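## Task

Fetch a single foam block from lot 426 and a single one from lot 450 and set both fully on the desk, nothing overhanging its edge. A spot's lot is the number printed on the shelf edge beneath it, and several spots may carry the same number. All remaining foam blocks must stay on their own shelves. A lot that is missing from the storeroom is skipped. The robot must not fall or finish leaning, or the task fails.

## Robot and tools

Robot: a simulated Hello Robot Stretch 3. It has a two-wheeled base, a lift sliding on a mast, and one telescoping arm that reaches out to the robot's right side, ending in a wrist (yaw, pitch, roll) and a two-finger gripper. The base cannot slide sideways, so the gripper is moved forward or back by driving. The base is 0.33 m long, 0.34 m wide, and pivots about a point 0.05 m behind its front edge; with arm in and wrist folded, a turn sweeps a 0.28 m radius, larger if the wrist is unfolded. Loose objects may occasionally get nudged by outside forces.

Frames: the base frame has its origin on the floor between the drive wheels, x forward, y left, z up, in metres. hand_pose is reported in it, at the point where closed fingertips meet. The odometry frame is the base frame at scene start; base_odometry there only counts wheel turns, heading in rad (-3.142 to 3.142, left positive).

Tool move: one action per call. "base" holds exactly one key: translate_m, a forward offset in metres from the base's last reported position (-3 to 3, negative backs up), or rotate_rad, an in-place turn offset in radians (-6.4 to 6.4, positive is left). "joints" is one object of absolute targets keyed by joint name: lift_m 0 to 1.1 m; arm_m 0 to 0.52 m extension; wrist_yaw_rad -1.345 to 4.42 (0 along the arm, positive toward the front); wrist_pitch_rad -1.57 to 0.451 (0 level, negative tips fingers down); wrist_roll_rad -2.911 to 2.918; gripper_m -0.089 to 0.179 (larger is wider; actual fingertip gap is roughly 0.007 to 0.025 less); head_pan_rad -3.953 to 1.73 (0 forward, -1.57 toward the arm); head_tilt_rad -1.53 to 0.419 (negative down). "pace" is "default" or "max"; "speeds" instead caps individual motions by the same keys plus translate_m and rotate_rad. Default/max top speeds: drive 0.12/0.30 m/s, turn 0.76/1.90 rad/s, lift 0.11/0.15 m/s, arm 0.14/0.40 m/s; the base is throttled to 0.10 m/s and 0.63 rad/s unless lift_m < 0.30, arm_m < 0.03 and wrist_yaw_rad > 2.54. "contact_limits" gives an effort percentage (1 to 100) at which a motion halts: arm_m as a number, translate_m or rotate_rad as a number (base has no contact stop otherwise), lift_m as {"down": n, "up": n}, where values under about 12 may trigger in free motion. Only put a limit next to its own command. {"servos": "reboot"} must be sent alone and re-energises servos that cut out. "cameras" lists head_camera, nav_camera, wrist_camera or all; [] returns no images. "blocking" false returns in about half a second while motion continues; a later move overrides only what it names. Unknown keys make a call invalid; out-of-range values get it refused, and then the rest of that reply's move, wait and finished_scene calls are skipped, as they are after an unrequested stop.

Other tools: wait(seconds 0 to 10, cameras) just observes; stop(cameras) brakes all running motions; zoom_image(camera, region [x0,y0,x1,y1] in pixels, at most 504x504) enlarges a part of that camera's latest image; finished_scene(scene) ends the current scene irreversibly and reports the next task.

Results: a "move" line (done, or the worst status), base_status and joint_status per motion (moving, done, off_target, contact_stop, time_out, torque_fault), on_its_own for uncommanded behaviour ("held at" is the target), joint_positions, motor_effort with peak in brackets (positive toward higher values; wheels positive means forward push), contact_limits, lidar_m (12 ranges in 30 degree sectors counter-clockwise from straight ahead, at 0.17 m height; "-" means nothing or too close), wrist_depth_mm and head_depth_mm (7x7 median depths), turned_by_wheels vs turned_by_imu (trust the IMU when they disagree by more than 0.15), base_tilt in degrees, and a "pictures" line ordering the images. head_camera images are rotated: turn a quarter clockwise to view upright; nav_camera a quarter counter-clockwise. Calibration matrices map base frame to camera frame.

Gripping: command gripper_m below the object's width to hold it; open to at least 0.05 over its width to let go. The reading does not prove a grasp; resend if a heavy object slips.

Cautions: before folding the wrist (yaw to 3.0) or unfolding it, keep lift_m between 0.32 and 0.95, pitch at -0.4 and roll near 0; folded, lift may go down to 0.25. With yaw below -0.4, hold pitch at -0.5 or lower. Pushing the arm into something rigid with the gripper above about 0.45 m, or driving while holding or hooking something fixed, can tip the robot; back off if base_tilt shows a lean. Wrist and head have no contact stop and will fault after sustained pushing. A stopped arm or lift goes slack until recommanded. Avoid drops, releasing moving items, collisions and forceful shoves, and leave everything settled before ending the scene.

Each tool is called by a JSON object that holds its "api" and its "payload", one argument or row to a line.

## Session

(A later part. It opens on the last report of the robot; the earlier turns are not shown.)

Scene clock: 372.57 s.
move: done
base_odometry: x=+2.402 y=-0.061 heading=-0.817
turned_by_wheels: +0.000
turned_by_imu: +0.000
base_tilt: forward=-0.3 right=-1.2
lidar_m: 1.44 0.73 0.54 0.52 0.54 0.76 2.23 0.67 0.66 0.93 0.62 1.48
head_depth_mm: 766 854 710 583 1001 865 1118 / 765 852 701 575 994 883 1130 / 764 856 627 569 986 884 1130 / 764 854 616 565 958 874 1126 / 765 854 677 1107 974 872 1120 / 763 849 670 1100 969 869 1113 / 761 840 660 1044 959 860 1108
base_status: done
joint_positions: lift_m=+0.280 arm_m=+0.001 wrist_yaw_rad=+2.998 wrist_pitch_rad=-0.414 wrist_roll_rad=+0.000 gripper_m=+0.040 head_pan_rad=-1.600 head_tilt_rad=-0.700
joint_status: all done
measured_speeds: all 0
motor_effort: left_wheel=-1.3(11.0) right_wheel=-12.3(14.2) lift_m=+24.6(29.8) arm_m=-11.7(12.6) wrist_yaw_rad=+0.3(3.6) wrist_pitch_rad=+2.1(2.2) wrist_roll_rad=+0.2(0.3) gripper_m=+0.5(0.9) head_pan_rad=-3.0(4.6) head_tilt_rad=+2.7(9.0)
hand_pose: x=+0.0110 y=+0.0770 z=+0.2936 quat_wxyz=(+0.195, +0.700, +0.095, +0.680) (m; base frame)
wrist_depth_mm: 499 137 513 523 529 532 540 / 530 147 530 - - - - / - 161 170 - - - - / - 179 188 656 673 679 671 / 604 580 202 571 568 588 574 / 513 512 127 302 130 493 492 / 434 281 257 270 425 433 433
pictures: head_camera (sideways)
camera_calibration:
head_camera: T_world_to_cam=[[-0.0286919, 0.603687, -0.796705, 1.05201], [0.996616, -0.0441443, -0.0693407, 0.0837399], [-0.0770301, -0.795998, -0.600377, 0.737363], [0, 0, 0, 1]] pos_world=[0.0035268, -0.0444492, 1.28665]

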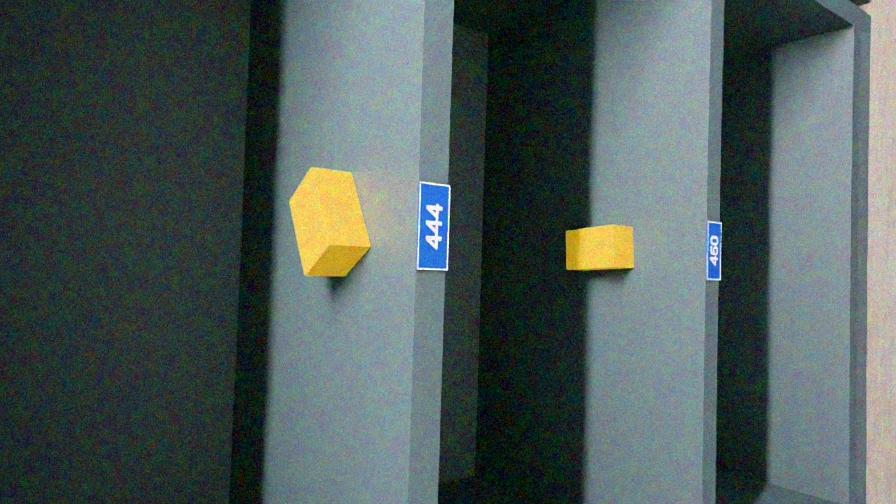

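{"api": "zoom_image", "payload": {
  "camera": "head_camera",
  "region": [695, 215, 735, 285]
}}

{"api": "move", "payload": {
  "joints": {"lift_m": 0.62, "wrist_pitch_rad": -0.4},
  "pace": "max",
  "cameras": []
}}

{"api": "move", "payload": {
  "joints": {"wrist_yaw_rad": 0.0},
  "cameras": []
}}

{"api": "move", "payload": {
  "joints": {"lift_m": 0.51, "wrist_pitch_rad": -0.2, "gripper_m": 0.179},
  "cameras": ["wrist_camera"]
}}

{"api": "zoom_image", "payload": {
  "camera": "wrist_camera",
  "region": [220, 60, 480, 280]
}}

Scaled by 7.200 from the camera's 896x504 image, which has a finer 1280x720 frame.

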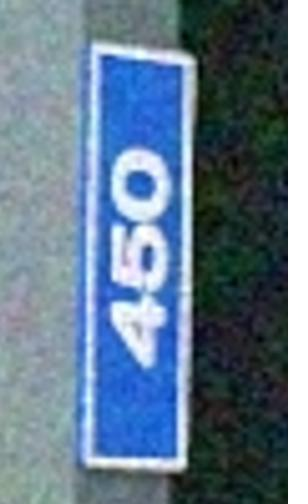

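Scene clock: 384.63 s.
move: done
base_odometry: x=+2.402 y=-0.061 heading=-0.817
turned_by_wheels: +0.000
turned_by_imu: +0.000
base_tilt: forward=-0.3 right=-1.4
lidar_m: 1.44 0.73 0.54 0.52 0.55 0.76 2.24 0.67 0.66 0.94 0.62 1.48
head_depth_mm: 765 855 710 581 1003 871 1114 / 764 854 703 576 997 886 1133 / 765 856 629 570 991 881 1131 / 765 854 617 567 955 875 1129 / 762 853 677 1108 971 869 1121 / 765 847 669 1103 973 868 1114 / 764 839 660 1047 960 861 1104
base_status: not commanded
joint_positions: lift_m=+0.620 arm_m=+0.001 wrist_yaw_rad=+2.998 wrist_pitch_rad=-0.414 wrist_roll_rad=+0.000 gripper_m=+0.040 head_pan_rad=-1.600 head_tilt_rad=-0.700
joint_status: all done
measured_speeds: all 0
motor_effort: left_wheel=-1.5(1.9) right_wheel=-12.2(13.1) lift_m=+26.6(34.0) arm_m=-10.5(12.0) wrist_yaw_rad=+1.7(3.4) wrist_pitch_rad=+2.2(5.8) wrist_roll_rad=-0.1(0.3) gripper_m=+0.6(1.0) head_pan_rad=-3.0(3.9) head_tilt_rad=+2.9(3.8)
hand_pose: x=+0.0110 y=+0.0770 z=+0.6335 quat_wxyz=(+0.195, +0.700, +0.096, +0.680) (m; base frame)
wrist_depth_mm: 495 137 509 523 526 538 540 / 530 147 527 - - - - / - 161 169 - - - - / - 178 187 - - - - / - - 200 - 152 - - / - - 127 151 126 868 865 / 796 813 260 793 768 787 786
pictures: none
No camera images: "cameras" was empty.

Scene clock: 387.13 s.
move: done
base_odometry: x=+2.402 y=-0.061 heading=-0.817
turned_by_wheels: +0.000
turned_by_imu: +0.000
base_tilt: forward=-0.3 right=-1.2
lidar_m: 1.44 0.73 0.54 0.52 0.54 0.76 2.24 0.67 0.66 0.94 0.62 1.48
head_depth_mm: 766 857 710 582 996 868 1117 / 765 855 701 577 995 884 1129 / 766 854 628 569 990 886 1129 / 766 853 617 565 953 874 478 / 765 852 676 1107 976 869 1100 / 762 846 669 1103 972 862 1111 / 765 838 660 1044 966 859 1106
base_status: not commanded
joint_positions: lift_m=+0.620 arm_m=+0.001 wrist_yaw_rad=+0.003 wrist_pitch_rad=-0.414 wrist_roll_rad=+0.000 gripper_m=+0.040 head_pan_rad=-1.600 head_tilt_rad=-0.700
joint_status: all done
measured_speeds: all 0
motor_effort: left_wheel=-1.6(2.0) right_wheel=-11.7(12.9) lift_m=+24.2(26.1) arm_m=-11.1(11.8) wrist_yaw_rad=-1.7(6.3) wrist_pitch_rad=+2.2(2.3) wrist_roll_rad=-0.1(0.3) gripper_m=+0.2(0.8) head_pan_rad=-2.7(3.6) head_tilt_rad=+2.1(3.6)
hand_pose: x=-0.0208 y=-0.3704 z=+0.6335 quat_wxyz=(+0.693, +0.147, -0.691, -0.145) (m; base frame)
wrist_depth_mm: - - - - - - 601 / - - - - - - 613 / 486 - - - - - - / - - - - - - - / - - 329 320 164 316 310 / - - 125 - 127 793 - / - - 110 - - - -
pictures: none
No camera images: "cameras" was empty.

Scene clock: 389.07 s.
move: done
base_odometry: x=+2.402 y=-0.061 heading=-0.817
turned_by_wheels: +0.000
turned_by_imu: +0.000
base_tilt: forward=-0.5 right=-1.2
lidar_m: 1.44 0.73 0.54 0.52 0.55 0.76 2.24 0.67 0.66 0.94 0.62 1.49
head_depth_mm: 765 858 710 581 1006 867 1118 / 762 859 701 576 996 883 1127 / 764 852 628 571 990 880 1107 / 765 851 616 566 957 877 1102 / 763 852 677 1114 971 871 1097 / 761 845 670 1100 968 863 1117 / 761 838 660 1044 964 860 1104
base_status: not commanded
joint_positions: lift_m=+0.510 arm_m=+0.001 wrist_yaw_rad=+0.003 wrist_pitch_rad=-0.223 wrist_roll_rad=+0.000 gripper_m=+0.179 head_pan_rad=-1.600 head_tilt_rad=-0.700
joint_status: all done
measured_speeds: all 0
motor_effort: left_wheel=-1.5(2.1) right_wheel=-12.2(12.9) lift_m=+23.5(27.7) arm_m=-10.5(11.6) wrist_yaw_rad=-3.1(4.5) wrist_pitch_rad=+3.8(6.1) wrist_roll_rad=-0.2(0.3) gripper_m=+0.9(83.0) head_pan_rad=-3.1(3.3) head_tilt_rad=+2.1(3.4)
hand_pose: x=-0.0208 y=-0.3901 z=+0.5686 quat_wxyz=(+0.703, +0.080, -0.702, -0.078) (m; base frame)
wrist_depth_mm: - - - - - - 579 / - - - - - - 624 / - - - - - - - / 307 304 305 301 298 297 297 / 291 280 280 275 267 265 261 / - 139 - - - - - / - - - - - - 105
pictures: wrist_camera
camera_calibration:
wrist_camera: T_world_to_cam=[[-0.998869, -0.0441037, -0.0177444, -0.0212465], [-0.00200275, 0.411964, -0.911198, 0.711344], [0.0474972, -0.910132, -0.411587, 0.0461449], [0, 0, 0, 1]] pos_world=[-0.0219896, -0.251987, 0.66679]

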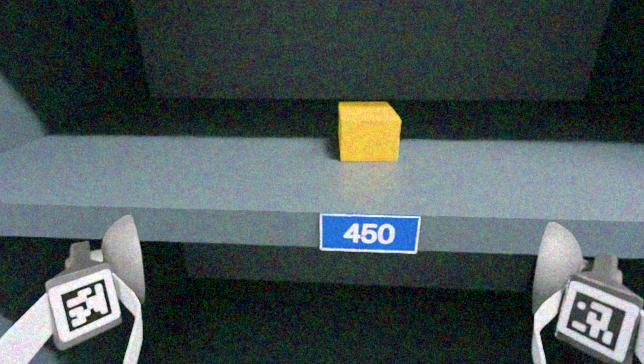

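Scaled by 1.938.

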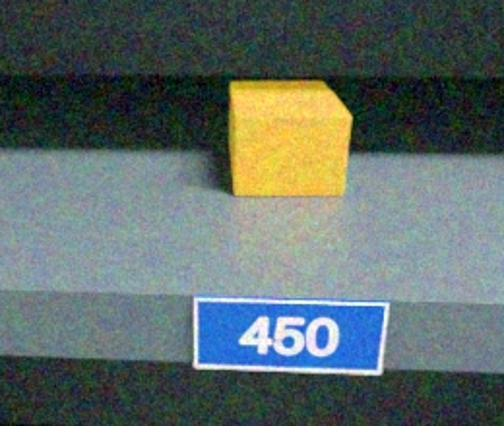

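{"api": "move", "payload": {
  "base": {"translate_m": -0.041},
  "joints": {"wrist_yaw_rad": 0.055},
  "cameras": []
}}

{"api": "move", "payload": {
  "joints": {"arm_m": 0.15},
  "contact_limits": {"arm_m": 35},
  "cameras": ["wrist_camera"]
}}

Scene clock: 407.37 s.
move: done
base_odometry: x=+2.374 y=-0.031 heading=-0.817
turned_by_wheels: +0.000
turned_by_imu: +0.000
base_tilt: forward=-0.2 right=-1.3
lidar_m: 1.48 0.73 0.54 0.52 0.55 0.76 2.25 0.68 0.64 0.94 0.64 1.52
head_depth_mm: 767 856 713 581 972 871 1106 / 765 854 703 575 997 863 1136 / 763 852 694 571 990 875 1107 / 763 853 612 568 979 878 1103 / 763 855 643 1108 975 870 1100 / 762 846 669 1101 970 867 1095 / 763 833 661 1095 961 860 1109
base_status: done
joint_positions: lift_m=+0.510 arm_m=+0.001 wrist_yaw_rad=+0.052 wrist_pitch_rad=-0.223 wrist_roll_rad=+0.000 gripper_m=+0.179 head_pan_rad=-1.600 head_tilt_rad=-0.700
joint_status: all done
measured_speeds: all 0
motor_effort: left_wheel=-1.5(7.6) right_wheel=-10.5(14.2) lift_m=+25.1(25.3) arm_m=-10.3(10.9) wrist_yaw_rad=+2.5(5.2) wrist_pitch_rad=+3.8(3.8) wrist_roll_rad=+0.0(0.3) gripper_m=+0.5(1.2) head_pan_rad=-2.8(3.6) head_tilt_rad=+2.0(2.8)
hand_pose: x=-0.0087 y=-0.3898 z=+0.5686 quat_wxyz=(+0.705, +0.097, -0.700, -0.060) (m; base frame)
wrist_depth_mm: - - - - - - 576 / - - - - - - 601 / - - - - - - - / 307 304 301 301 300 298 297 / 304 288 284 - 268 262 251 / - 140 - - - - - / - 671 - - - - 105
pictures: none
No camera images: "cameras" was empty.

Scene clock: 409.73 s.
move: done
base_odometry: x=+2.374 y=-0.031 heading=-0.817
turned_by_wheels: +0.000
turned_by_imu: +0.000
base_tilt: forward=-0.2 right=-1.2
lidar_m: 1.48 0.73 0.54 0.52 0.55 0.76 2.24 0.68 0.64 0.94 0.64 1.53
head_depth_mm: 763 851 711 582 978 870 1107 / 767 855 701 576 995 864 1133 / 764 854 693 570 995 877 529 / 763 851 612 567 980 830 547 / 763 854 642 1105 973 830 1118 / 763 848 666 1101 968 865 1112 / 759 837 662 1095 966 859 1107
base_status: not commanded
joint_positions: lift_m=+0.510 arm_m=+0.150 wrist_yaw_rad=+0.052 wrist_pitch_rad=-0.222 wrist_roll_rad=+0.000 gripper_m=+0.179 head_pan_rad=-1.600 head_tilt_rad=-0.700
joint_status: all done
measured_speeds: all 0
motor_effort: left_wheel=-1.9(2.7) right_wheel=-10.2(11.1) lift_m=+27.5(27.7) arm_m=+12.4(14.3) wrist_yaw_rad=+1.6(3.1) wrist_pitch_rad=+3.7(3.9) wrist_roll_rad=+0.0(0.4) gripper_m=+0.6(1.1) head_pan_rad=-2.7(3.2) head_tilt_rad=+2.1(2.2)
contact_limits: arm_m 35 (drawing in: default 31, maximum 55; extending or still: default 39, maximum 69)
hand_pose: x=-0.0087 y=-0.5393 z=+0.5687 quat_wxyz=(+0.705, +0.097, -0.700, -0.060) (m; base frame)
wrist_depth_mm: - - - - - - - / - - - - - - - / - - - - - - - / 304 303 303 - 298 296 296 / 243 231 240 230 240 238 239 / 123 179 193 192 192 192 191 / 118 162 161 161 160 159 105
pictures: wrist_camera
camera_calibration:
wrist_camera: T_world_to_cam=[[-0.995487, -0.0932302, -0.0176868, -0.0422906], [-0.0223249, 0.411253, -0.911248, 0.772301], [0.0922296, -0.906741, -0.411478, -0.0880236], [0, 0, 0, 1]] pos_world=[-0.0167399, -0.401368, 0.66679]

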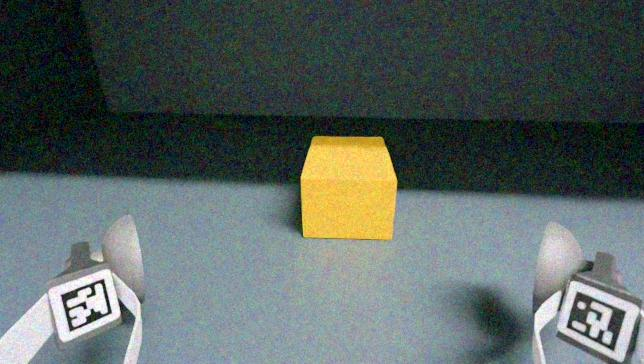

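{"api": "move", "payload": {
  "joints": {"arm_m": 0.254},
  "contact_limits": {"arm_m": 35},
  "cameras": ["wrist_camera"]
}}

{"api": "move", "payload": {
  "joints": {"gripper_m": 0.035},
  "cameras": []
}}

{"api": "move", "payload": {
  "joints": {"lift_m": 0.575},
  "speeds": {"lift_m": 0.05},
  "cameras": ["wrist_camera"]
}}

Scene clock: 423.07 s.
move: done
base_odometry: x=+2.374 y=-0.031 heading=-0.817
turned_by_wheels: +0.000
turned_by_imu: +0.000
base_tilt: forward=-0.4 right=-1.2
lidar_m: 1.48 0.73 0.54 0.52 0.55 0.76 2.25 0.68 0.64 0.93 0.64 1.52
head_depth_mm: 767 859 710 580 970 867 1108 / 765 853 702 576 996 860 1125 / 765 855 694 569 989 624 540 / 761 851 614 567 979 629 1122 / 762 850 641 1106 977 868 1118 / 762 845 669 1101 964 865 1112 / 762 834 662 1098 960 860 1110
base_status: not commanded
joint_positions: lift_m=+0.510 arm_m=+0.254 wrist_yaw_rad=+0.052 wrist_pitch_rad=-0.222 wrist_roll_rad=+0.000 gripper_m=+0.179 head_pan_rad=-1.600 head_tilt_rad=-0.700
joint_status: all done
measured_speeds: all 0
motor_effort: left_wheel=-1.9(2.6) right_wheel=-10.6(11.3) lift_m=+26.1(29.8) arm_m=+12.8(14.6) wrist_yaw_rad=+1.3(3.3) wrist_pitch_rad=+3.7(3.8) wrist_roll_rad=-0.2(0.3) gripper_m=+0.9(1.3) head_pan_rad=-2.4(3.0) head_tilt_rad=+1.9(2.1)
contact_limits: arm_m 35 (drawing in: default 31, maximum 55; extending or still: default 39, maximum 69)
hand_pose: x=-0.0087 y=-0.6433 z=+0.5687 quat_wxyz=(+0.705, +0.097, -0.700, -0.060) (m; base frame)
wrist_depth_mm: - - - 398 386 377 367 / - - - - - 396 383 / - - - - - - 399 / 304 302 300 - 297 297 295 / 244 231 240 151 217 238 238 / 122 179 193 127 137 190 190 / 118 162 160 130 132 160 105
pictures: wrist_camera
camera_calibration:
wrist_camera: T_world_to_cam=[[-0.995487, -0.0932318, -0.0176875, -0.0519868], [-0.0223164, 0.41117, -0.911286, 0.815055], [0.0922334, -0.906779, -0.411395, -0.182399], [0, 0, 0, 1]] pos_world=[-0.0167399, -0.505368, 0.66679]

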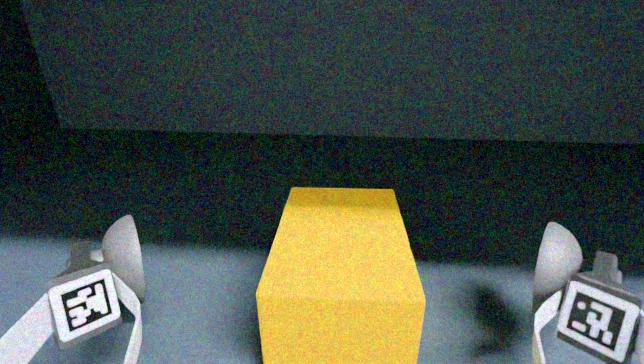

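Scene clock: 425.03 s.
move: done
base_odometry: x=+2.374 y=-0.031 heading=-0.817
turned_by_wheels: +0.000
turned_by_imu: +0.000
base_tilt: forward=-0.3 right=-1.3
lidar_m: 1.48 0.73 0.54 0.52 0.55 0.76 2.24 0.68 0.64 0.93 0.64 1.53
head_depth_mm: 766 855 710 581 974 870 1102 / 763 855 702 577 989 864 1132 / 764 852 693 570 992 625 539 / 764 850 614 567 982 630 1124 / 762 851 644 1111 970 869 1124 / 762 846 667 1098 970 867 1113 / 762 835 660 1091 962 860 1105
base_status: not commanded
joint_positions: lift_m=+0.510 arm_m=+0.254 wrist_yaw_rad=+0.053 wrist_pitch_rad=-0.222 wrist_roll_rad=+0.000 gripper_m=+0.036 head_pan_rad=-1.600 head_tilt_rad=-0.700
joint_status: all done
measured_speeds: all 0
motor_effort: left_wheel=-2.2(2.6) right_wheel=-10.0(11.4) lift_m=+23.7(25.9) arm_m=+10.1(12.6) wrist_yaw_rad=-0.1(2.8) wrist_pitch_rad=+3.6(3.8) wrist_roll_rad=-0.3(0.3) gripper_m=-11.4(83.4) head_pan_rad=-2.9(3.2) head_tilt_rad=+1.0(2.0)
contact_limits: arm_m 35 (drawing in: default 31, maximum 55; extending or still: default 39, maximum 69)
hand_pose: x=-0.0086 y=-0.6433 z=+0.5687 quat_wxyz=(+0.705, +0.097, -0.700, -0.060) (m; base frame)
wrist_depth_mm: - - - 395 388 373 364 / - - - - - 395 387 / - - - - - - 401 / 303 302 300 318 298 295 295 / 242 241 160 150 158 239 237 / 194 193 130 132 126 191 190 / 167 103 151 136 150 150 160
pictures: none
No camera images: "cameras" was empty.

Scene clock: 426.87 s.
move: done
base_odometry: x=+2.374 y=-0.031 heading=-0.817
turned_by_wheels: +0.000
turned_by_imu: +0.000
base_tilt: forward=-0.3 right=-1.3
lidar_m: 1.48 0.72 0.54 0.52 0.55 0.76 2.24 0.68 0.64 0.94 0.64 1.53
head_depth_mm: 762 856 710 581 972 869 1110 / 763 854 704 574 994 862 1117 / 764 850 691 571 986 564 1080 / 764 854 613 566 867 589 1122 / 762 852 643 1109 947 866 1121 / 762 843 670 1098 969 865 1113 / 762 837 663 1091 965 858 1108
base_status: not commanded
joint_positions: lift_m=+0.575 arm_m=+0.254 wrist_yaw_rad=+0.053 wrist_pitch_rad=-0.222 wrist_roll_rad=+0.000 gripper_m=+0.036 head_pan_rad=-1.600 head_tilt_rad=-0.700
joint_status: all done
measured_speeds: all 0
motor_effort: left_wheel=-1.8(2.6) right_wheel=-10.4(11.0) lift_m=+29.6(32.6) arm_m=+6.6(9.9) wrist_yaw_rad=+1.4(3.0) wrist_pitch_rad=+3.7(3.8) wrist_roll_rad=-0.2(0.3) gripper_m=-12.0(12.3) head_pan_rad=-2.6(3.0) head_tilt_rad=+0.8(2.0)
contact_limits: arm_m 35 (drawing in: default 31, maximum 55; extending or still: default 39, maximum 69)
hand_pose: x=-0.0086 y=-0.6433 z=+0.6337 quat_wxyz=(+0.705, +0.097, -0.700, -0.060) (m; base frame)
wrist_depth_mm: - - - 395 386 376 366 / - - - - - 393 385 / - - - - - - 400 / - - - - - - - / - - 153 151 150 - - / 289 300 130 132 126 285 284 / 241 103 224 136 224 230 237
pictures: wrist_camera
camera_calibration:
wrist_camera: T_world_to_cam=[[-0.995446, -0.0936788, -0.0176565, -0.0509859], [-0.0225276, 0.411142, -0.911293, 0.874278], [0.0926282, -0.906745, -0.41138, -0.155655], [0, 0, 0, 1]] pos_world=[-0.0166403, -0.505368, 0.73179]

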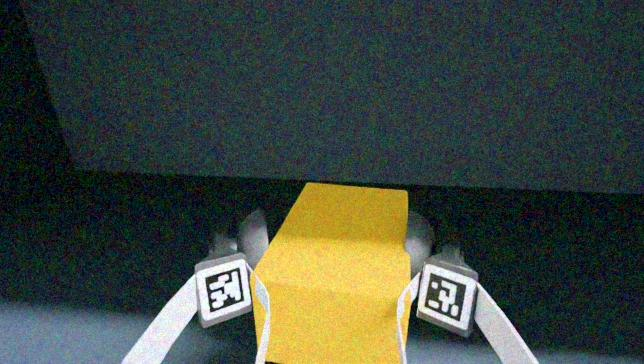

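{"api": "move", "payload": {
  "joints": {"arm_m": 0.0},
  "cameras": []
}}

{"api": "move", "payload": {
  "joints": {"wrist_yaw_rad": 1.6, "lift_m": 0.6},
  "speeds": {"wrist_yaw_rad": 1.0},
  "cameras": ["wrist_camera"]
}}

{"api": "move", "payload": {
  "base": {"translate_m": 0.90},
  "cameras": []
}}

{"api": "move", "payload": {
  "base": {"rotate_rad": -1.571},
  "cameras": ["nav_camera"]
}}

Scene clock: 453.20 s.
move: done
base_odometry: x=+2.374 y=-0.031 heading=-0.817
turned_by_wheels: +0.000
turned_by_imu: +0.000
base_tilt: forward=-0.5 right=-1.4
lidar_m: 1.47 0.73 0.54 0.52 0.55 0.76 2.25 0.68 0.64 0.94 0.64 1.52
head_depth_mm: 766 855 712 581 972 865 1103 / 764 855 702 575 993 867 1134 / 767 852 692 570 989 881 1130 / 761 853 614 566 983 828 631 / 764 852 644 1112 975 845 1094 / 765 846 671 1100 968 865 1111 / 764 839 660 1093 958 861 1105
base_status: not commanded
joint_positions: lift_m=+0.575 arm_m=+0.001 wrist_yaw_rad=+0.053 wrist_pitch_rad=-0.222 wrist_roll_rad=+0.000 gripper_m=+0.036 head_pan_rad=-1.600 head_tilt_rad=-0.700
joint_status: all done
measured_speeds: all 0
motor_effort: left_wheel=-2.2(2.7) right_wheel=-10.6(11.2) lift_m=+24.4(29.6) arm_m=-12.3(13.6) wrist_yaw_rad=+1.4(2.8) wrist_pitch_rad=+3.7(3.8) wrist_roll_rad=+0.0(0.3) gripper_m=-11.4(12.4) head_pan_rad=-2.2(3.0) head_tilt_rad=+0.1(1.9)
hand_pose: x=-0.0086 y=-0.3898 z=+0.6337 quat_wxyz=(+0.705, +0.097, -0.700, -0.060) (m; base frame)
wrist_depth_mm: - - - - - - 574 / - - - - - - 601 / - - - - - - 637 / - - - - - - - / - - 154 151 150 - - / - 320 130 131 126 286 284 / - 94 - 136 - 284 281
pictures: none
No camera images: "cameras" was empty.

Scene clock: 455.43 s.
move: done
base_odometry: x=+2.374 y=-0.031 heading=-0.817
turned_by_wheels: +0.000
turned_by_imu: +0.000
base_tilt: forward=-0.4 right=-1.1
lidar_m: 1.48 0.73 0.54 0.52 0.55 0.76 2.25 0.68 0.64 0.94 0.64 1.53
head_depth_mm: 766 857 712 581 972 867 1107 / 764 855 703 575 994 866 1125 / 766 851 697 572 983 882 1121 / 765 853 613 567 982 877 1123 / 764 851 641 1106 977 871 1115 / 763 846 668 1100 970 865 1115 / 763 839 662 1095 965 858 1113
base_status: not commanded
joint_positions: lift_m=+0.600 arm_m=+0.001 wrist_yaw_rad=+1.597 wrist_pitch_rad=-0.222 wrist_roll_rad=+0.000 gripper_m=+0.036 head_pan_rad=-1.600 head_tilt_rad=-0.700
joint_status: all done
measured_speeds: all 0
motor_effort: left_wheel=-1.8(2.6) right_wheel=-10.1(11.4) lift_m=+29.6(33.7) arm_m=-10.3(12.6) wrist_yaw_rad=+1.2(5.9) wrist_pitch_rad=+3.6(3.8) wrist_roll_rad=+0.1(0.3) gripper_m=-11.7(12.2) head_pan_rad=-2.5(2.8) head_tilt_rad=+0.6(0.9)
hand_pose: x=+0.2232 y=-0.1392 z=+0.6587 quat_wxyz=(+0.547, +0.558, -0.434, +0.449) (m; base frame)
wrist_depth_mm: - - - - - - - / - - - - - - - / - - - - - - - / - - - - - - - / - - 158 151 158 - - / - 971 130 132 126 - - / 816 859 148 136 851 888 908
pictures: wrist_camera
camera_calibration:
wrist_camera: T_world_to_cam=[[0.0673002, -0.997576, -0.0176968, -0.135598], [-0.411578, -0.0116003, -0.911301, 0.723013], [0.908886, 0.0686143, -0.411361, 0.243842], [0, 0, 0, 1]] pos_world=[0.0850778, -0.143613, 0.75679]

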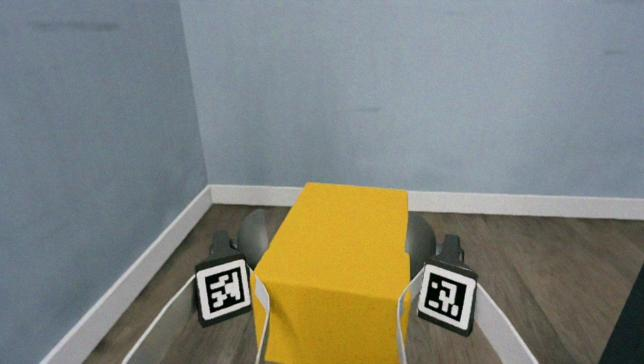

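Scene clock: 465.57 s.
move: done
base_odometry: x=+2.990 y=-0.687 heading=-0.817
turned_by_wheels: +0.000
turned_by_imu: +0.000
base_tilt: forward=-0.4 right=-1.1
lidar_m: 0.59 0.61 0.52 0.50 0.52 0.73 2.16 1.33 0.67 2.11 0.81 0.61
head_depth_mm: 2692 2839 2963 1210 1127 1105 1128 / 2713 2971 2900 2149 1697 1356 1175 / 2684 3023 2943 2132 1675 1382 1181 / 2685 3032 2919 2121 1669 1376 1165 / 2700 2959 2856 2109 1655 1371 1170 / 2602 2694 2562 2077 1653 1359 1164 / 1736 1768 1798 1822 1611 1358 1156
base_status: done
joint_positions: lift_m=+0.600 arm_m=+0.001 wrist_yaw_rad=+1.597 wrist_pitch_rad=-0.222 wrist_roll_rad=+0.000 gripper_m=+0.036 head_pan_rad=-1.600 head_tilt_rad=-0.700
joint_status: not commanded
measured_speeds: all 0
motor_effort: left_wheel=+5.1(11.2) right_wheel=+4.6(11.0) lift_m=+25.1(29.8) arm_m=+0.3(10.2) wrist_yaw_rad=+1.5(4.4) wrist_pitch_rad=+3.6(3.9) wrist_roll_rad=+0.0(0.3) gripper_m=-11.8(12.4) head_pan_rad=-2.0(3.0) head_tilt_rad=-0.5(1.3)
hand_pose: x=+0.2232 y=-0.1392 z=+0.6587 quat_wxyz=(+0.547, +0.558, -0.434, +0.449) (m; base frame)
wrist_depth_mm: - - - - - - - / - - - - - - - / - - - - - - - / - - - - - - - / - - 154 151 150 - - / - - 130 132 126 - - / - 94 - 136 - 108 -
pictures: none
No camera images: "cameras" was empty.

Scene clock: 469.17 s.
move: done
base_odometry: x=+2.990 y=-0.687 heading=-2.387
turned_by_wheels: -1.571
turned_by_imu: -1.546
base_tilt: forward=-0.2 right=-1.2
lidar_m: 2.00 0.81 0.61 0.59 0.62 0.52 0.50 0.53 0.75 2.28 0.69 0.66
head_depth_mm: 1470 1438 1404 1369 1347 1306 1169 / 2221 2146 2047 1929 1653 1397 1183 / 3378 3709 2895 2136 1675 1378 1181 / 3507 3770 2899 2114 1653 1377 1164 / 3396 3682 2888 2108 1653 1361 1166 / 2526 2429 2394 2076 1652 1360 1163 / 1819 2051 1587 1627 1582 1352 1161
base_status: done
joint_positions: lift_m=+0.600 arm_m=+0.001 wrist_yaw_rad=+1.597 wrist_pitch_rad=-0.222 wrist_roll_rad=+0.000 gripper_m=+0.036 head_pan_rad=-1.600 head_tilt_rad=-0.700
joint_status: not commanded
measured_speeds: all 0
motor_effort: left_wheel=+7.2(12.4) right_wheel=-11.2(13.7) lift_m=+25.4(25.8) arm_m=-4.3(4.5) wrist_yaw_rad=+2.2(3.3) wrist_pitch_rad=+3.7(3.8) wrist_roll_rad=+0.1(0.4) gripper_m=-11.6(12.5) head_pan_rad=-1.3(2.5) head_tilt_rad=-0.9(1.6)
hand_pose: x=+0.2232 y=-0.1392 z=+0.6587 quat_wxyz=(+0.547, +0.558, -0.434, +0.449) (m; base frame)
wrist_depth_mm: - - - - - - 396 / - - - - - - 393 / - - - - - - 390 / - - - - - - - / - - 158 151 157 - - / - - 130 132 126 - - / - 862 148 136 852 108 -
pictures: nav_camera (sideways)
camera_calibration:
nav_camera: T_world_to_cam=[[-0.00122336, -0.623842, 0.78155, -0.973637], [-0.999919, 0.0106813, 0.00696078, 0.0472112], [-0.0126904, -0.781478, -0.623804, 0.765097], [0, 0, 0, 1]] pos_world=[0.0557257, -0.0099931, 1.23789]

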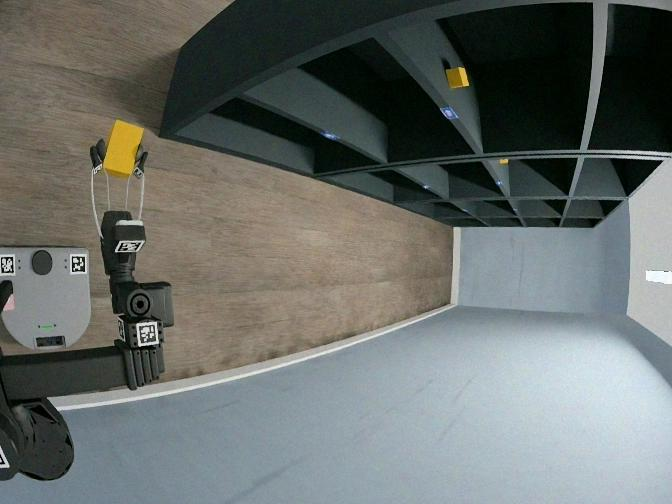

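{"api": "move", "payload": {
  "base": {"translate_m": 0.95},
  "joints": {"lift_m": 0.88},
  "cameras": []
}}

{"api": "move", "payload": {
  "base": {"translate_m": 0.92},
  "cameras": []
}}

{"api": "move", "payload": {
  "base": {"rotate_rad": 1.571},
  "cameras": ["nav_camera"]
}}

Scene clock: 488.43 s.
move: done
base_odometry: x=+2.297 y=-1.338 heading=-2.387
turned_by_wheels: +0.000
turned_by_imu: +0.000
base_tilt: forward=-0.4 right=-1.2
lidar_m: 1.88 0.76 0.57 0.55 0.58 0.82 1.44 0.64 0.48 0.47 2.25 2.02
head_depth_mm: 362 405 459 528 625 699 - / 362 405 459 531 627 - - / 363 406 460 532 627 702 - / 368 413 470 543 629 705 - / 3421 3662 2891 2092 1657 1369 1216 / 3377 3527 2829 2091 1652 1356 - / 3404 3756 2820 2064 1626 1381 -
base_status: done
joint_positions: lift_m=+0.880 arm_m=+0.001 wrist_yaw_rad=+1.597 wrist_pitch_rad=-0.222 wrist_roll_rad=+0.000 gripper_m=+0.036 head_pan_rad=-1.600 head_tilt_rad=-0.700
joint_status: all done
measured_speeds: all 0
motor_effort: left_wheel=+5.0(11.8) right_wheel=+4.6(11.0) lift_m=+24.4(32.0) arm_m=-9.3(12.8) wrist_yaw_rad=+2.1(3.5) wrist_pitch_rad=+3.8(3.8) wrist_roll_rad=+0.0(0.3) gripper_m=-11.8(12.3) head_pan_rad=-1.4(2.5) head_tilt_rad=-2.4(2.8)
hand_pose: x=+0.2232 y=-0.1392 z=+0.9387 quat_wxyz=(+0.547, +0.558, -0.434, +0.449) (m; base frame)
wrist_depth_mm: - - - - - - - / - - - - - - - / - - - - - - - / - - - - - - - / - - 161 151 158 - - / - - 129 132 126 - - / 825 - 148 136 - - -
pictures: none
No camera images: "cameras" was empty.

Scene clock: 498.77 s.
move: done
base_odometry: x=+1.627 y=-1.968 heading=-2.387
turned_by_wheels: +0.000
turned_by_imu: +0.000
base_tilt: forward=-0.3 right=-1.3
lidar_m: 1.39 0.71 0.53 0.52 0.54 0.76 2.35 1.03 1.32 3.73 1.28 1.27
head_depth_mm: 2612 2533 2471 2159 1700 1511 - / 3382 3473 2957 2168 1684 - - / 3452 3769 2970 2123 1664 1489 - / 3329 3676 2886 2127 1675 1375 - / 3474 3761 2853 2083 1659 1366 1216 / 3377 3586 2829 2075 1647 1360 - / 3431 3538 2767 2054 1635 1380 -
base_status: done
joint_positions: lift_m=+0.880 arm_m=+0.001 wrist_yaw_rad=+1.597 wrist_pitch_rad=-0.222 wrist_roll_rad=+0.000 gripper_m=+0.036 head_pan_rad=-1.600 head_tilt_rad=-0.700
joint_status: not commanded
measured_speeds: all 0
motor_effort: left_wheel=+7.6(11.8) right_wheel=+2.0(11.7) lift_m=+25.7(26.4) arm_m=-6.7(9.9) wrist_yaw_rad=+1.3(3.3) wrist_pitch_rad=+3.5(3.8) wrist_roll_rad=+0.0(0.5) gripper_m=-11.7(12.3) head_pan_rad=-1.3(2.1) head_tilt_rad=-2.5(3.5)
hand_pose: x=+0.2232 y=-0.1392 z=+0.9387 quat_wxyz=(+0.547, +0.558, -0.434, +0.449) (m; base frame)
wrist_depth_mm: - - - - - - - / - - - - - - - / - - - - - - - / - - - - - - - / - - 161 151 158 - - / - - 130 132 126 - - / - 103 148 136 - - -
pictures: none
No camera images: "cameras" was empty.

Scene clock: 502.37 s.
move: done
base_odometry: x=+1.627 y=-1.968 heading=-0.817
turned_by_wheels: +1.571
turned_by_imu: +1.546
base_tilt: forward=-0.3 right=-1.1
lidar_m: 0.52 0.54 0.75 2.22 1.14 1.30 3.74 1.30 1.27 1.39 0.71 0.53
head_depth_mm: 1154 1283 1460 1678 1702 1504 - / 1157 1285 1466 1686 1698 - - / 1152 1288 1463 1682 1673 1488 - / 1149 1287 1455 1686 1665 1373 - / 1147 1282 1459 1670 1651 1368 1215 / 1145 1280 1453 1691 1648 1363 - / 1157 1280 1429 1594 1544 1378 -
base_status: done
joint_positions: lift_m=+0.880 arm_m=+0.001 wrist_yaw_rad=+1.597 wrist_pitch_rad=-0.222 wrist_roll_rad=+0.000 gripper_m=+0.036 head_pan_rad=-1.600 head_tilt_rad=-0.700
joint_status: not commanded
measured_speeds: all 0
motor_effort: left_wheel=-8.6(12.3) right_wheel=+9.2(12.6) lift_m=+25.9(26.8) arm_m=-12.3(12.8) wrist_yaw_rad=+0.5(3.2) wrist_pitch_rad=+3.6(3.8) wrist_roll_rad=+0.0(0.3) gripper_m=-11.5(12.3) head_pan_rad=-0.8(1.7) head_tilt_rad=-3.4(4.3)
hand_pose: x=+0.2232 y=-0.1391 z=+0.9387 quat_wxyz=(+0.547, +0.558, -0.434, +0.449) (m; base frame)
wrist_depth_mm: - - - - - - - / - - - - - - - / - - - - - - - / - - - - - - - / - - 153 151 150 - - / - - 129 132 126 - - / - 95 - 136 - 108 -
pictures: nav_camera (sideways)
camera_calibration:
nav_camera: T_world_to_cam=[[-0.00122336, -0.623842, 0.78155, -0.973637], [-0.999919, 0.0106813, 0.00696078, 0.0472112], [-0.0126904, -0.781478, -0.623804, 0.765097], [0, 0, 0, 1]] pos_world=[0.0557257, -0.0099931, 1.23789]

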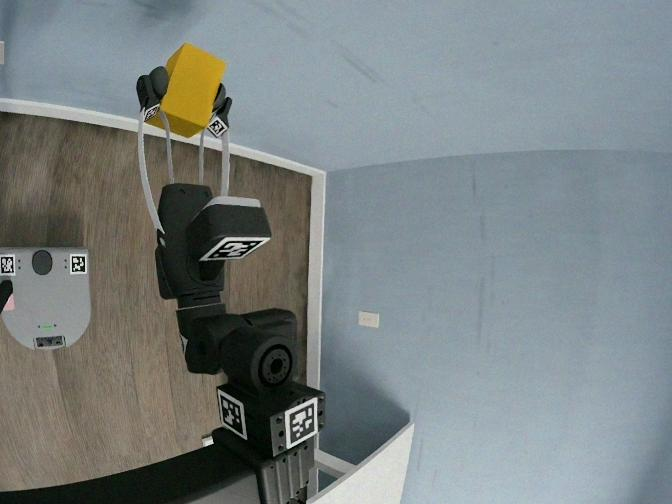

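{"api": "move", "payload": {
  "base": {"translate_m": -1.25},
  "cameras": []
}}

{"api": "move", "payload": {
  "base": {"translate_m": -0.17},
  "joints": {"wrist_yaw_rad": 0.0},
  "speeds": {"wrist_yaw_rad": 0.8},
  "cameras": ["head_camera", "wrist_camera"]
}}

Scene clock: 526.17 s.
move: done
base_odometry: x=+0.771 y=-1.057 heading=-0.817
turned_by_wheels: +0.000
turned_by_imu: -0.001
base_tilt: forward=-0.3 right=-1.2
lidar_m: 1.75 1.83 0.95 0.92 0.96 1.34 2.52 1.22 0.78 0.89 0.97 1.81
head_depth_mm: 1130 1249 1350 969 838 1482 - / 1128 1258 1330 959 828 - - / 1127 1261 1307 953 822 1197 - / 1124 1257 1299 943 817 1367 - / 1124 1258 1283 932 1520 1368 1215 / 1124 1248 1264 923 1385 1356 - / 1127 1252 1251 914 1309 1347 -
base_status: done
joint_positions: lift_m=+0.880 arm_m=+0.001 wrist_yaw_rad=+1.597 wrist_pitch_rad=-0.222 wrist_roll_rad=+0.000 gripper_m=+0.036 head_pan_rad=-1.600 head_tilt_rad=-0.700
joint_status: not commanded
measured_speeds: all 0
motor_effort: left_wheel=-3.6(13.3) right_wheel=-7.5(11.6) lift_m=+28.0(28.8) arm_m=-4.8(11.3) wrist_yaw_rad=+1.1(3.9) wrist_pitch_rad=+3.7(3.8) wrist_roll_rad=+0.1(0.3) gripper_m=-11.5(12.3) head_pan_rad=-0.7(1.6) head_tilt_rad=-4.9(5.9)
hand_pose: x=+0.2232 y=-0.1391 z=+0.9387 quat_wxyz=(+0.547, +0.558, -0.434, +0.449) (m; base frame)
wrist_depth_mm: - - - - - - - / - - - - - - - / - - - - - - - / - - - - - - - / - - 161 151 157 - - / - - 130 132 126 - - / - - 148 136 - - -
pictures: none
No camera images: "cameras" was empty.

Scene clock: 529.00 s.
move: done
base_odometry: x=+0.655 y=-0.933 heading=-0.817
turned_by_wheels: +0.000
turned_by_imu: +0.000
base_tilt: forward=-0.4 right=-1.2
lidar_m: 1.92 1.29 0.96 0.93 0.97 1.35 2.35 1.86 0.72 0.71 1.04 1.97
head_depth_mm: 1123 1260 1339 943 840 1512 - / 1124 1254 1326 964 828 - - / 1120 1254 1321 953 770 1377 - / 1122 1252 1302 947 300 295 - / 1116 1255 1280 933 782 1329 1167 / 1118 1258 1265 932 805 1356 1157 / 1122 1247 1253 921 1411 1350 1153
base_status: done
joint_positions: lift_m=+0.880 arm_m=+0.001 wrist_yaw_rad=+0.003 wrist_pitch_rad=-0.222 wrist_roll_rad=+0.000 gripper_m=+0.036 head_pan_rad=-1.600 head_tilt_rad=-0.700
joint_status: all done
measured_speeds: all 0
motor_effort: left_wheel=-6.4(10.8) right_wheel=-4.7(11.3) lift_m=+28.1(29.3) arm_m=-3.3(5.7) wrist_yaw_rad=-2.9(6.1) wrist_pitch_rad=+3.7(3.8) wrist_roll_rad=+0.0(0.4) gripper_m=-11.7(12.3) head_pan_rad=-0.6(1.2) head_tilt_rad=-4.4(5.7)
hand_pose: x=-0.0208 y=-0.3902 z=+0.9387 quat_wxyz=(+0.703, +0.080, -0.702, -0.078) (m; base frame)
wrist_depth_mm: - - - - - - - / - - - - - - - / - - - - - - - / - - - - - - - / - - 154 151 150 - 534 / - - 130 132 126 - - / - 937 148 136 131 118 -
pictures: head_camera (sideways), wrist_camera
camera_calibration:
head_camera: T_world_to_cam=[[-0.0286355, 0.603622, -0.796756, 1.05207], [0.996617, -0.0441878, -0.0692952, 0.0837789], [-0.0770351, -0.796045, -0.600315, 0.737273], [0, 0, 0, 1]] pos_world=[0.00342696, -0.0444496, 1.28665]
wrist_camera: T_world_to_cam=[[-0.998874, -0.0440138, -0.0176879, -0.0147169], [-0.00200468, 0.411724, -0.911306, 1.04854], [0.0473926, -0.910245, -0.411349, 0.198154], [0, 0, 0, 1]] pos_world=[-0.0219894, -0.251987, 1.03679]

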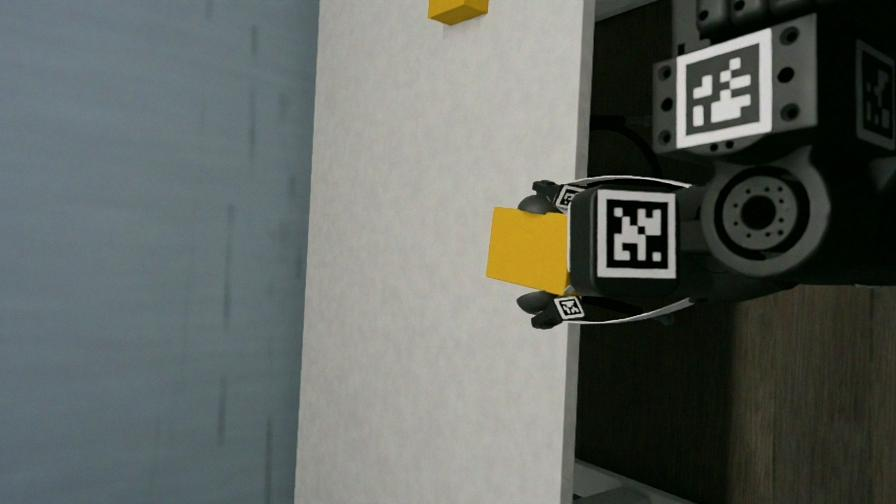

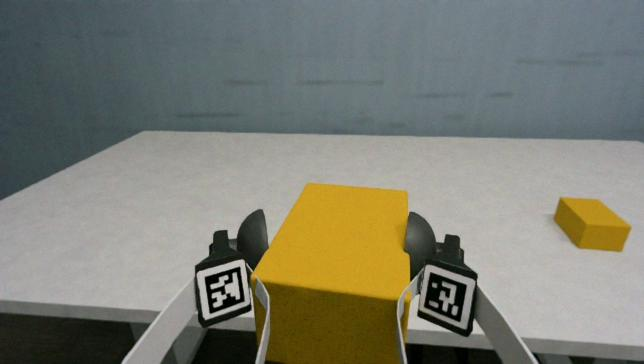

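{"api": "move", "payload": {
  "joints": {"arm_m": 0.35},
  "cameras": []
}}

{"api": "move", "payload": {
  "joints": {"lift_m": 0.735},
  "cameras": []
}}

{"api": "move", "payload": {
  "joints": {"lift_m": 0.691},
  "speeds": {"lift_m": 0.03},
  "contact_limits": {"lift_m": {"down": 14}},
  "cameras": ["wrist_camera"]
}}

Scene clock: 541.73 s.
move: done
base_odometry: x=+0.655 y=-0.933 heading=-0.817
turned_by_wheels: +0.000
turned_by_imu: +0.000
base_tilt: forward=-0.4 right=-1.2
lidar_m: 1.92 1.28 0.96 0.93 0.97 1.35 2.34 1.86 0.72 0.71 1.04 1.97
head_depth_mm: 1126 1258 1346 899 - - 1185 / 1122 1259 1269 341 801 1378 1183 / 1122 1250 481 851 822 1351 1180 / 1126 1250 494 842 814 1368 1175 / 1123 1252 1278 933 814 1366 1161 / 1119 1255 1262 928 805 1359 1162 / 1118 1247 1248 919 1416 1351 1153
base_status: not commanded
joint_positions: lift_m=+0.880 arm_m=+0.350 wrist_yaw_rad=+0.003 wrist_pitch_rad=-0.222 wrist_roll_rad=+0.000 gripper_m=+0.036 head_pan_rad=-1.600 head_tilt_rad=-0.700
joint_status: all done
measured_speeds: all 0
motor_effort: left_wheel=-6.6(7.0) right_wheel=-5.2(5.7) lift_m=+29.3(29.8) arm_m=+12.2(14.6) wrist_yaw_rad=-3.5(4.8) wrist_pitch_rad=+3.7(3.8) wrist_roll_rad=+0.1(0.3) gripper_m=-11.7(12.1) head_pan_rad=-0.6(1.4) head_tilt_rad=-5.4(6.1)
hand_pose: x=-0.0208 y=-0.7396 z=+0.9387 quat_wxyz=(+0.703, +0.080, -0.702, -0.078) (m; base frame)
wrist_depth_mm: - - - - - - - / - - - - - - - / - - - - - - - / - - - - - - - / - - 153 151 150 - - / - - 130 132 126 - - / - 95 - 136 - 108 -
pictures: none
No camera images: "cameras" was empty.

Scene clock: 543.90 s.
move: done
base_odometry: x=+0.655 y=-0.933 heading=-0.817
turned_by_wheels: +0.000
turned_by_imu: +0.000
base_tilt: forward=-0.3 right=-1.1
lidar_m: 1.92 1.29 0.95 0.93 0.97 1.35 2.34 1.86 0.72 0.71 1.04 1.98
head_depth_mm: 1130 1257 1342 942 831 1384 325 / 1125 1252 1327 959 752 366 322 / 1126 1252 1311 579 562 1343 1174 / 1123 1253 1301 588 761 1376 1164 / 1125 1249 1279 929 810 1360 1164 / 1122 1253 1262 925 805 1358 1161 / 1122 1247 1247 917 1419 1353 1160
base_status: not commanded
joint_positions: lift_m=+0.735 arm_m=+0.350 wrist_yaw_rad=+0.003 wrist_pitch_rad=-0.222 wrist_roll_rad=+0.000 gripper_m=+0.036 head_pan_rad=-1.600 head_tilt_rad=-0.700
joint_status: all done
measured_speeds: all 0
motor_effort: left_wheel=-7.0(7.2) right_wheel=-5.8(5.8) lift_m=+23.8(28.2) arm_m=+7.1(12.0) wrist_yaw_rad=-5.0(5.0) wrist_pitch_rad=+3.6(3.8) wrist_roll_rad=-0.2(0.5) gripper_m=-11.8(12.4) head_pan_rad=+0.1(1.1) head_tilt_rad=-5.4(6.5)
hand_pose: x=-0.0208 y=-0.7396 z=+0.7937 quat_wxyz=(+0.703, +0.080, -0.702, -0.078) (m; base frame)
wrist_depth_mm: - - - - - - - / - - - - - - - / - - - - - - - / - - - - - - - / - - 154 151 150 - - / - - 130 131 126 - - / - 94 - 136 - 108 -
pictures: none
No camera images: "cameras" was empty.

Scene clock: 545.80 s.
move: done
base_odometry: x=+0.655 y=-0.933 heading=-0.817
turned_by_wheels: +0.000
turned_by_imu: +0.000
base_tilt: forward=-0.4 right=-1.3
lidar_m: 1.92 1.29 0.96 0.93 0.97 1.35 2.35 1.86 0.72 0.71 1.04 1.97
head_depth_mm: 1119 1253 1340 946 830 1393 1164 / 1121 1251 1324 958 802 433 349 / 1125 1260 1313 952 555 1289 1156 / 1121 1245 1295 693 627 1376 1168 / 1120 1251 1282 936 813 1363 1167 / 1125 1255 1270 927 806 1362 1170 / 1118 1248 1254 919 1410 1345 1147
base_status: not commanded
joint_positions: lift_m=+0.691 arm_m=+0.350 wrist_yaw_rad=+0.002 wrist_pitch_rad=-0.201 wrist_roll_rad=+0.000 gripper_m=+0.036 head_pan_rad=-1.600 head_tilt_rad=-0.700
joint_status: all done
measured_speeds: all 0
motor_effort: left_wheel=-6.5(6.9) right_wheel=-5.1(5.9) lift_m=+21.2(26.3) arm_m=+3.6(7.9) wrist_yaw_rad=-3.3(4.4) wrist_pitch_rad=-0.1(3.8) wrist_roll_rad=+0.1(0.3) gripper_m=-11.5(12.2) head_pan_rad=-0.4(0.8) head_tilt_rad=-5.2(6.6)
contact_limits: lift_m down 14 (down: maximum 72; up: maximum 65)
hand_pose: x=-0.0209 y=-0.7412 z=+0.7548 quat_wxyz=(+0.704, +0.072, -0.703, -0.071) (m; base frame)
wrist_depth_mm: - - - - - - - / - - - - - - - / - - - - - - - / - - - - - - - / - - 154 150 150 - - / - - 130 131 126 - - / - 94 - 135 130 108 -
pictures: wrist_camera
camera_calibration:
wrist_camera: T_world_to_cam=[[-0.998889, -0.0440238, -0.0168354, -0.0341146], [-0.0017976, 0.392513, -0.919745, 1.01773], [0.0470987, -0.918692, -0.392155, -0.217799], [0, 0, 0, 1]] pos_world=[-0.0219891, -0.601065, 0.850069]

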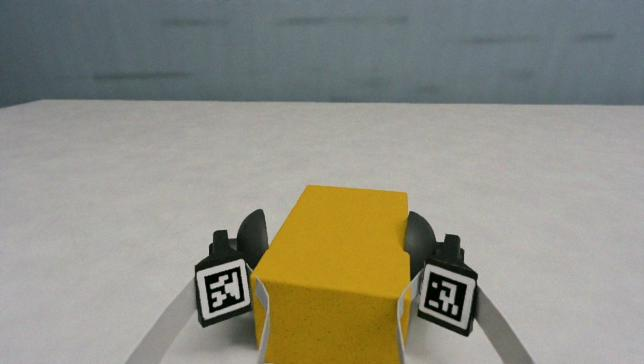

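{"api": "move", "payload": {
  "joints": {"gripper_m": 0.14},
  "cameras": []
}}

{"api": "move", "payload": {
  "joints": {"arm_m": 0.05},
  "cameras": ["wrist_camera"]
}}

Scene clock: 550.77 s.
move: done
base_odometry: x=+0.655 y=-0.933 heading=-0.817
turned_by_wheels: +0.000
turned_by_imu: +0.000
base_tilt: forward=-0.5 right=-1.3
lidar_m: 1.92 1.29 0.95 0.93 0.97 1.35 2.34 1.86 0.71 0.71 1.04 1.97
head_depth_mm: 1120 1257 1350 947 833 1397 1162 / 1125 1252 1328 961 800 433 350 / 1125 1264 1309 953 556 1287 1154 / 1126 1254 1300 870 625 1371 1175 / 1122 1253 1278 931 811 1360 1165 / 1125 1251 1262 928 805 1363 1151 / 1119 1256 1247 918 1422 1352 1154
base_status: not commanded
joint_positions: lift_m=+0.691 arm_m=+0.350 wrist_yaw_rad=+0.002 wrist_pitch_rad=-0.213 wrist_roll_rad=+0.000 gripper_m=+0.140 head_pan_rad=-1.600 head_tilt_rad=-0.700
joint_status: all done
measured_speeds: all 0
motor_effort: left_wheel=-6.5(6.9) right_wheel=-4.4(6.1) lift_m=+26.8(27.1) arm_m=-6.9(6.9) wrist_yaw_rad=-1.9(3.8) wrist_pitch_rad=+2.1(2.1) wrist_roll_rad=-0.1(0.3) gripper_m=+0.6(81.2) head_pan_rad=-0.2(0.9) head_tilt_rad=-4.6(5.7)
contact_limits: lift_m down 14 (down: maximum 72; up: maximum 65)
hand_pose: x=-0.0210 y=-0.7403 z=+0.7519 quat_wxyz=(+0.704, +0.076, -0.703, -0.075) (m; base frame)
wrist_depth_mm: - - - - - - - / - - - - - - - / - - - - - - - / - - - - - - - / - 147 - 151 151 142 - / - 124 136 130 124 120 - / - 120 - 137 128 - 112
pictures: none
No camera images: "cameras" was empty.

Scene clock: 554.20 s.
move: done
base_odometry: x=+0.655 y=-0.933 heading=-0.817
turned_by_wheels: +0.000
turned_by_imu: +0.000
base_tilt: forward=-0.2 right=-1.1
lidar_m: 1.92 1.28 0.95 0.93 0.97 1.35 2.35 1.86 0.72 0.71 1.04 1.98
head_depth_mm: 1124 1256 1339 948 835 1396 1194 / 1120 1254 1325 961 828 1388 355 / 1119 1258 1308 952 823 1316 339 / 1125 1257 1300 906 814 446 365 / 1121 1252 1279 934 806 1333 1145 / 1121 1250 1264 926 806 1365 1161 / 1112 1253 1247 920 1409 1351 1158
base_status: not commanded
joint_positions: lift_m=+0.691 arm_m=+0.050 wrist_yaw_rad=+0.002 wrist_pitch_rad=-0.214 wrist_roll_rad=+0.000 gripper_m=+0.140 head_pan_rad=-1.600 head_tilt_rad=-0.700
joint_status: all done
measured_speeds: all 0
motor_effort: left_wheel=-6.7(6.9) right_wheel=-5.6(6.0) lift_m=+26.2(27.2) arm_m=-12.2(14.7) wrist_yaw_rad=-1.3(3.5) wrist_pitch_rad=+2.1(2.2) wrist_roll_rad=-0.1(0.3) gripper_m=+0.9(1.2) head_pan_rad=+0.1(0.9) head_tilt_rad=-3.4(5.2)
contact_limits: lift_m down 14 (down: maximum 72; up: maximum 65)
hand_pose: x=-0.0210 y=-0.4402 z=+0.7517 quat_wxyz=(+0.703, +0.076, -0.703, -0.075) (m; base frame)
wrist_depth_mm: - - - - - - - / - - - - - - - / - - - - - - - / - - - - - - - / - 151 - - - 143 - / - 126 - - - 120 - / 105 930 - - - 956 112
pictures: wrist_camera
camera_calibration:
wrist_camera: T_world_to_cam=[[-0.998917, -0.043175, -0.0173379, -0.0203578], [-0.00159305, 0.40417, -0.914682, 0.898007], [0.0464989, -0.913664, -0.403801, 0.0684583], [0, 0, 0, 1]] pos_world=[-0.0220884, -0.301279, 0.848682]

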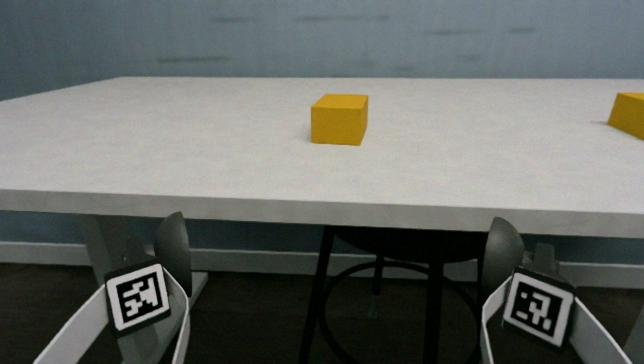

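{"api": "finished_scene", "payload": {
  "scene": 3
}}

The scene is finished: the task was done.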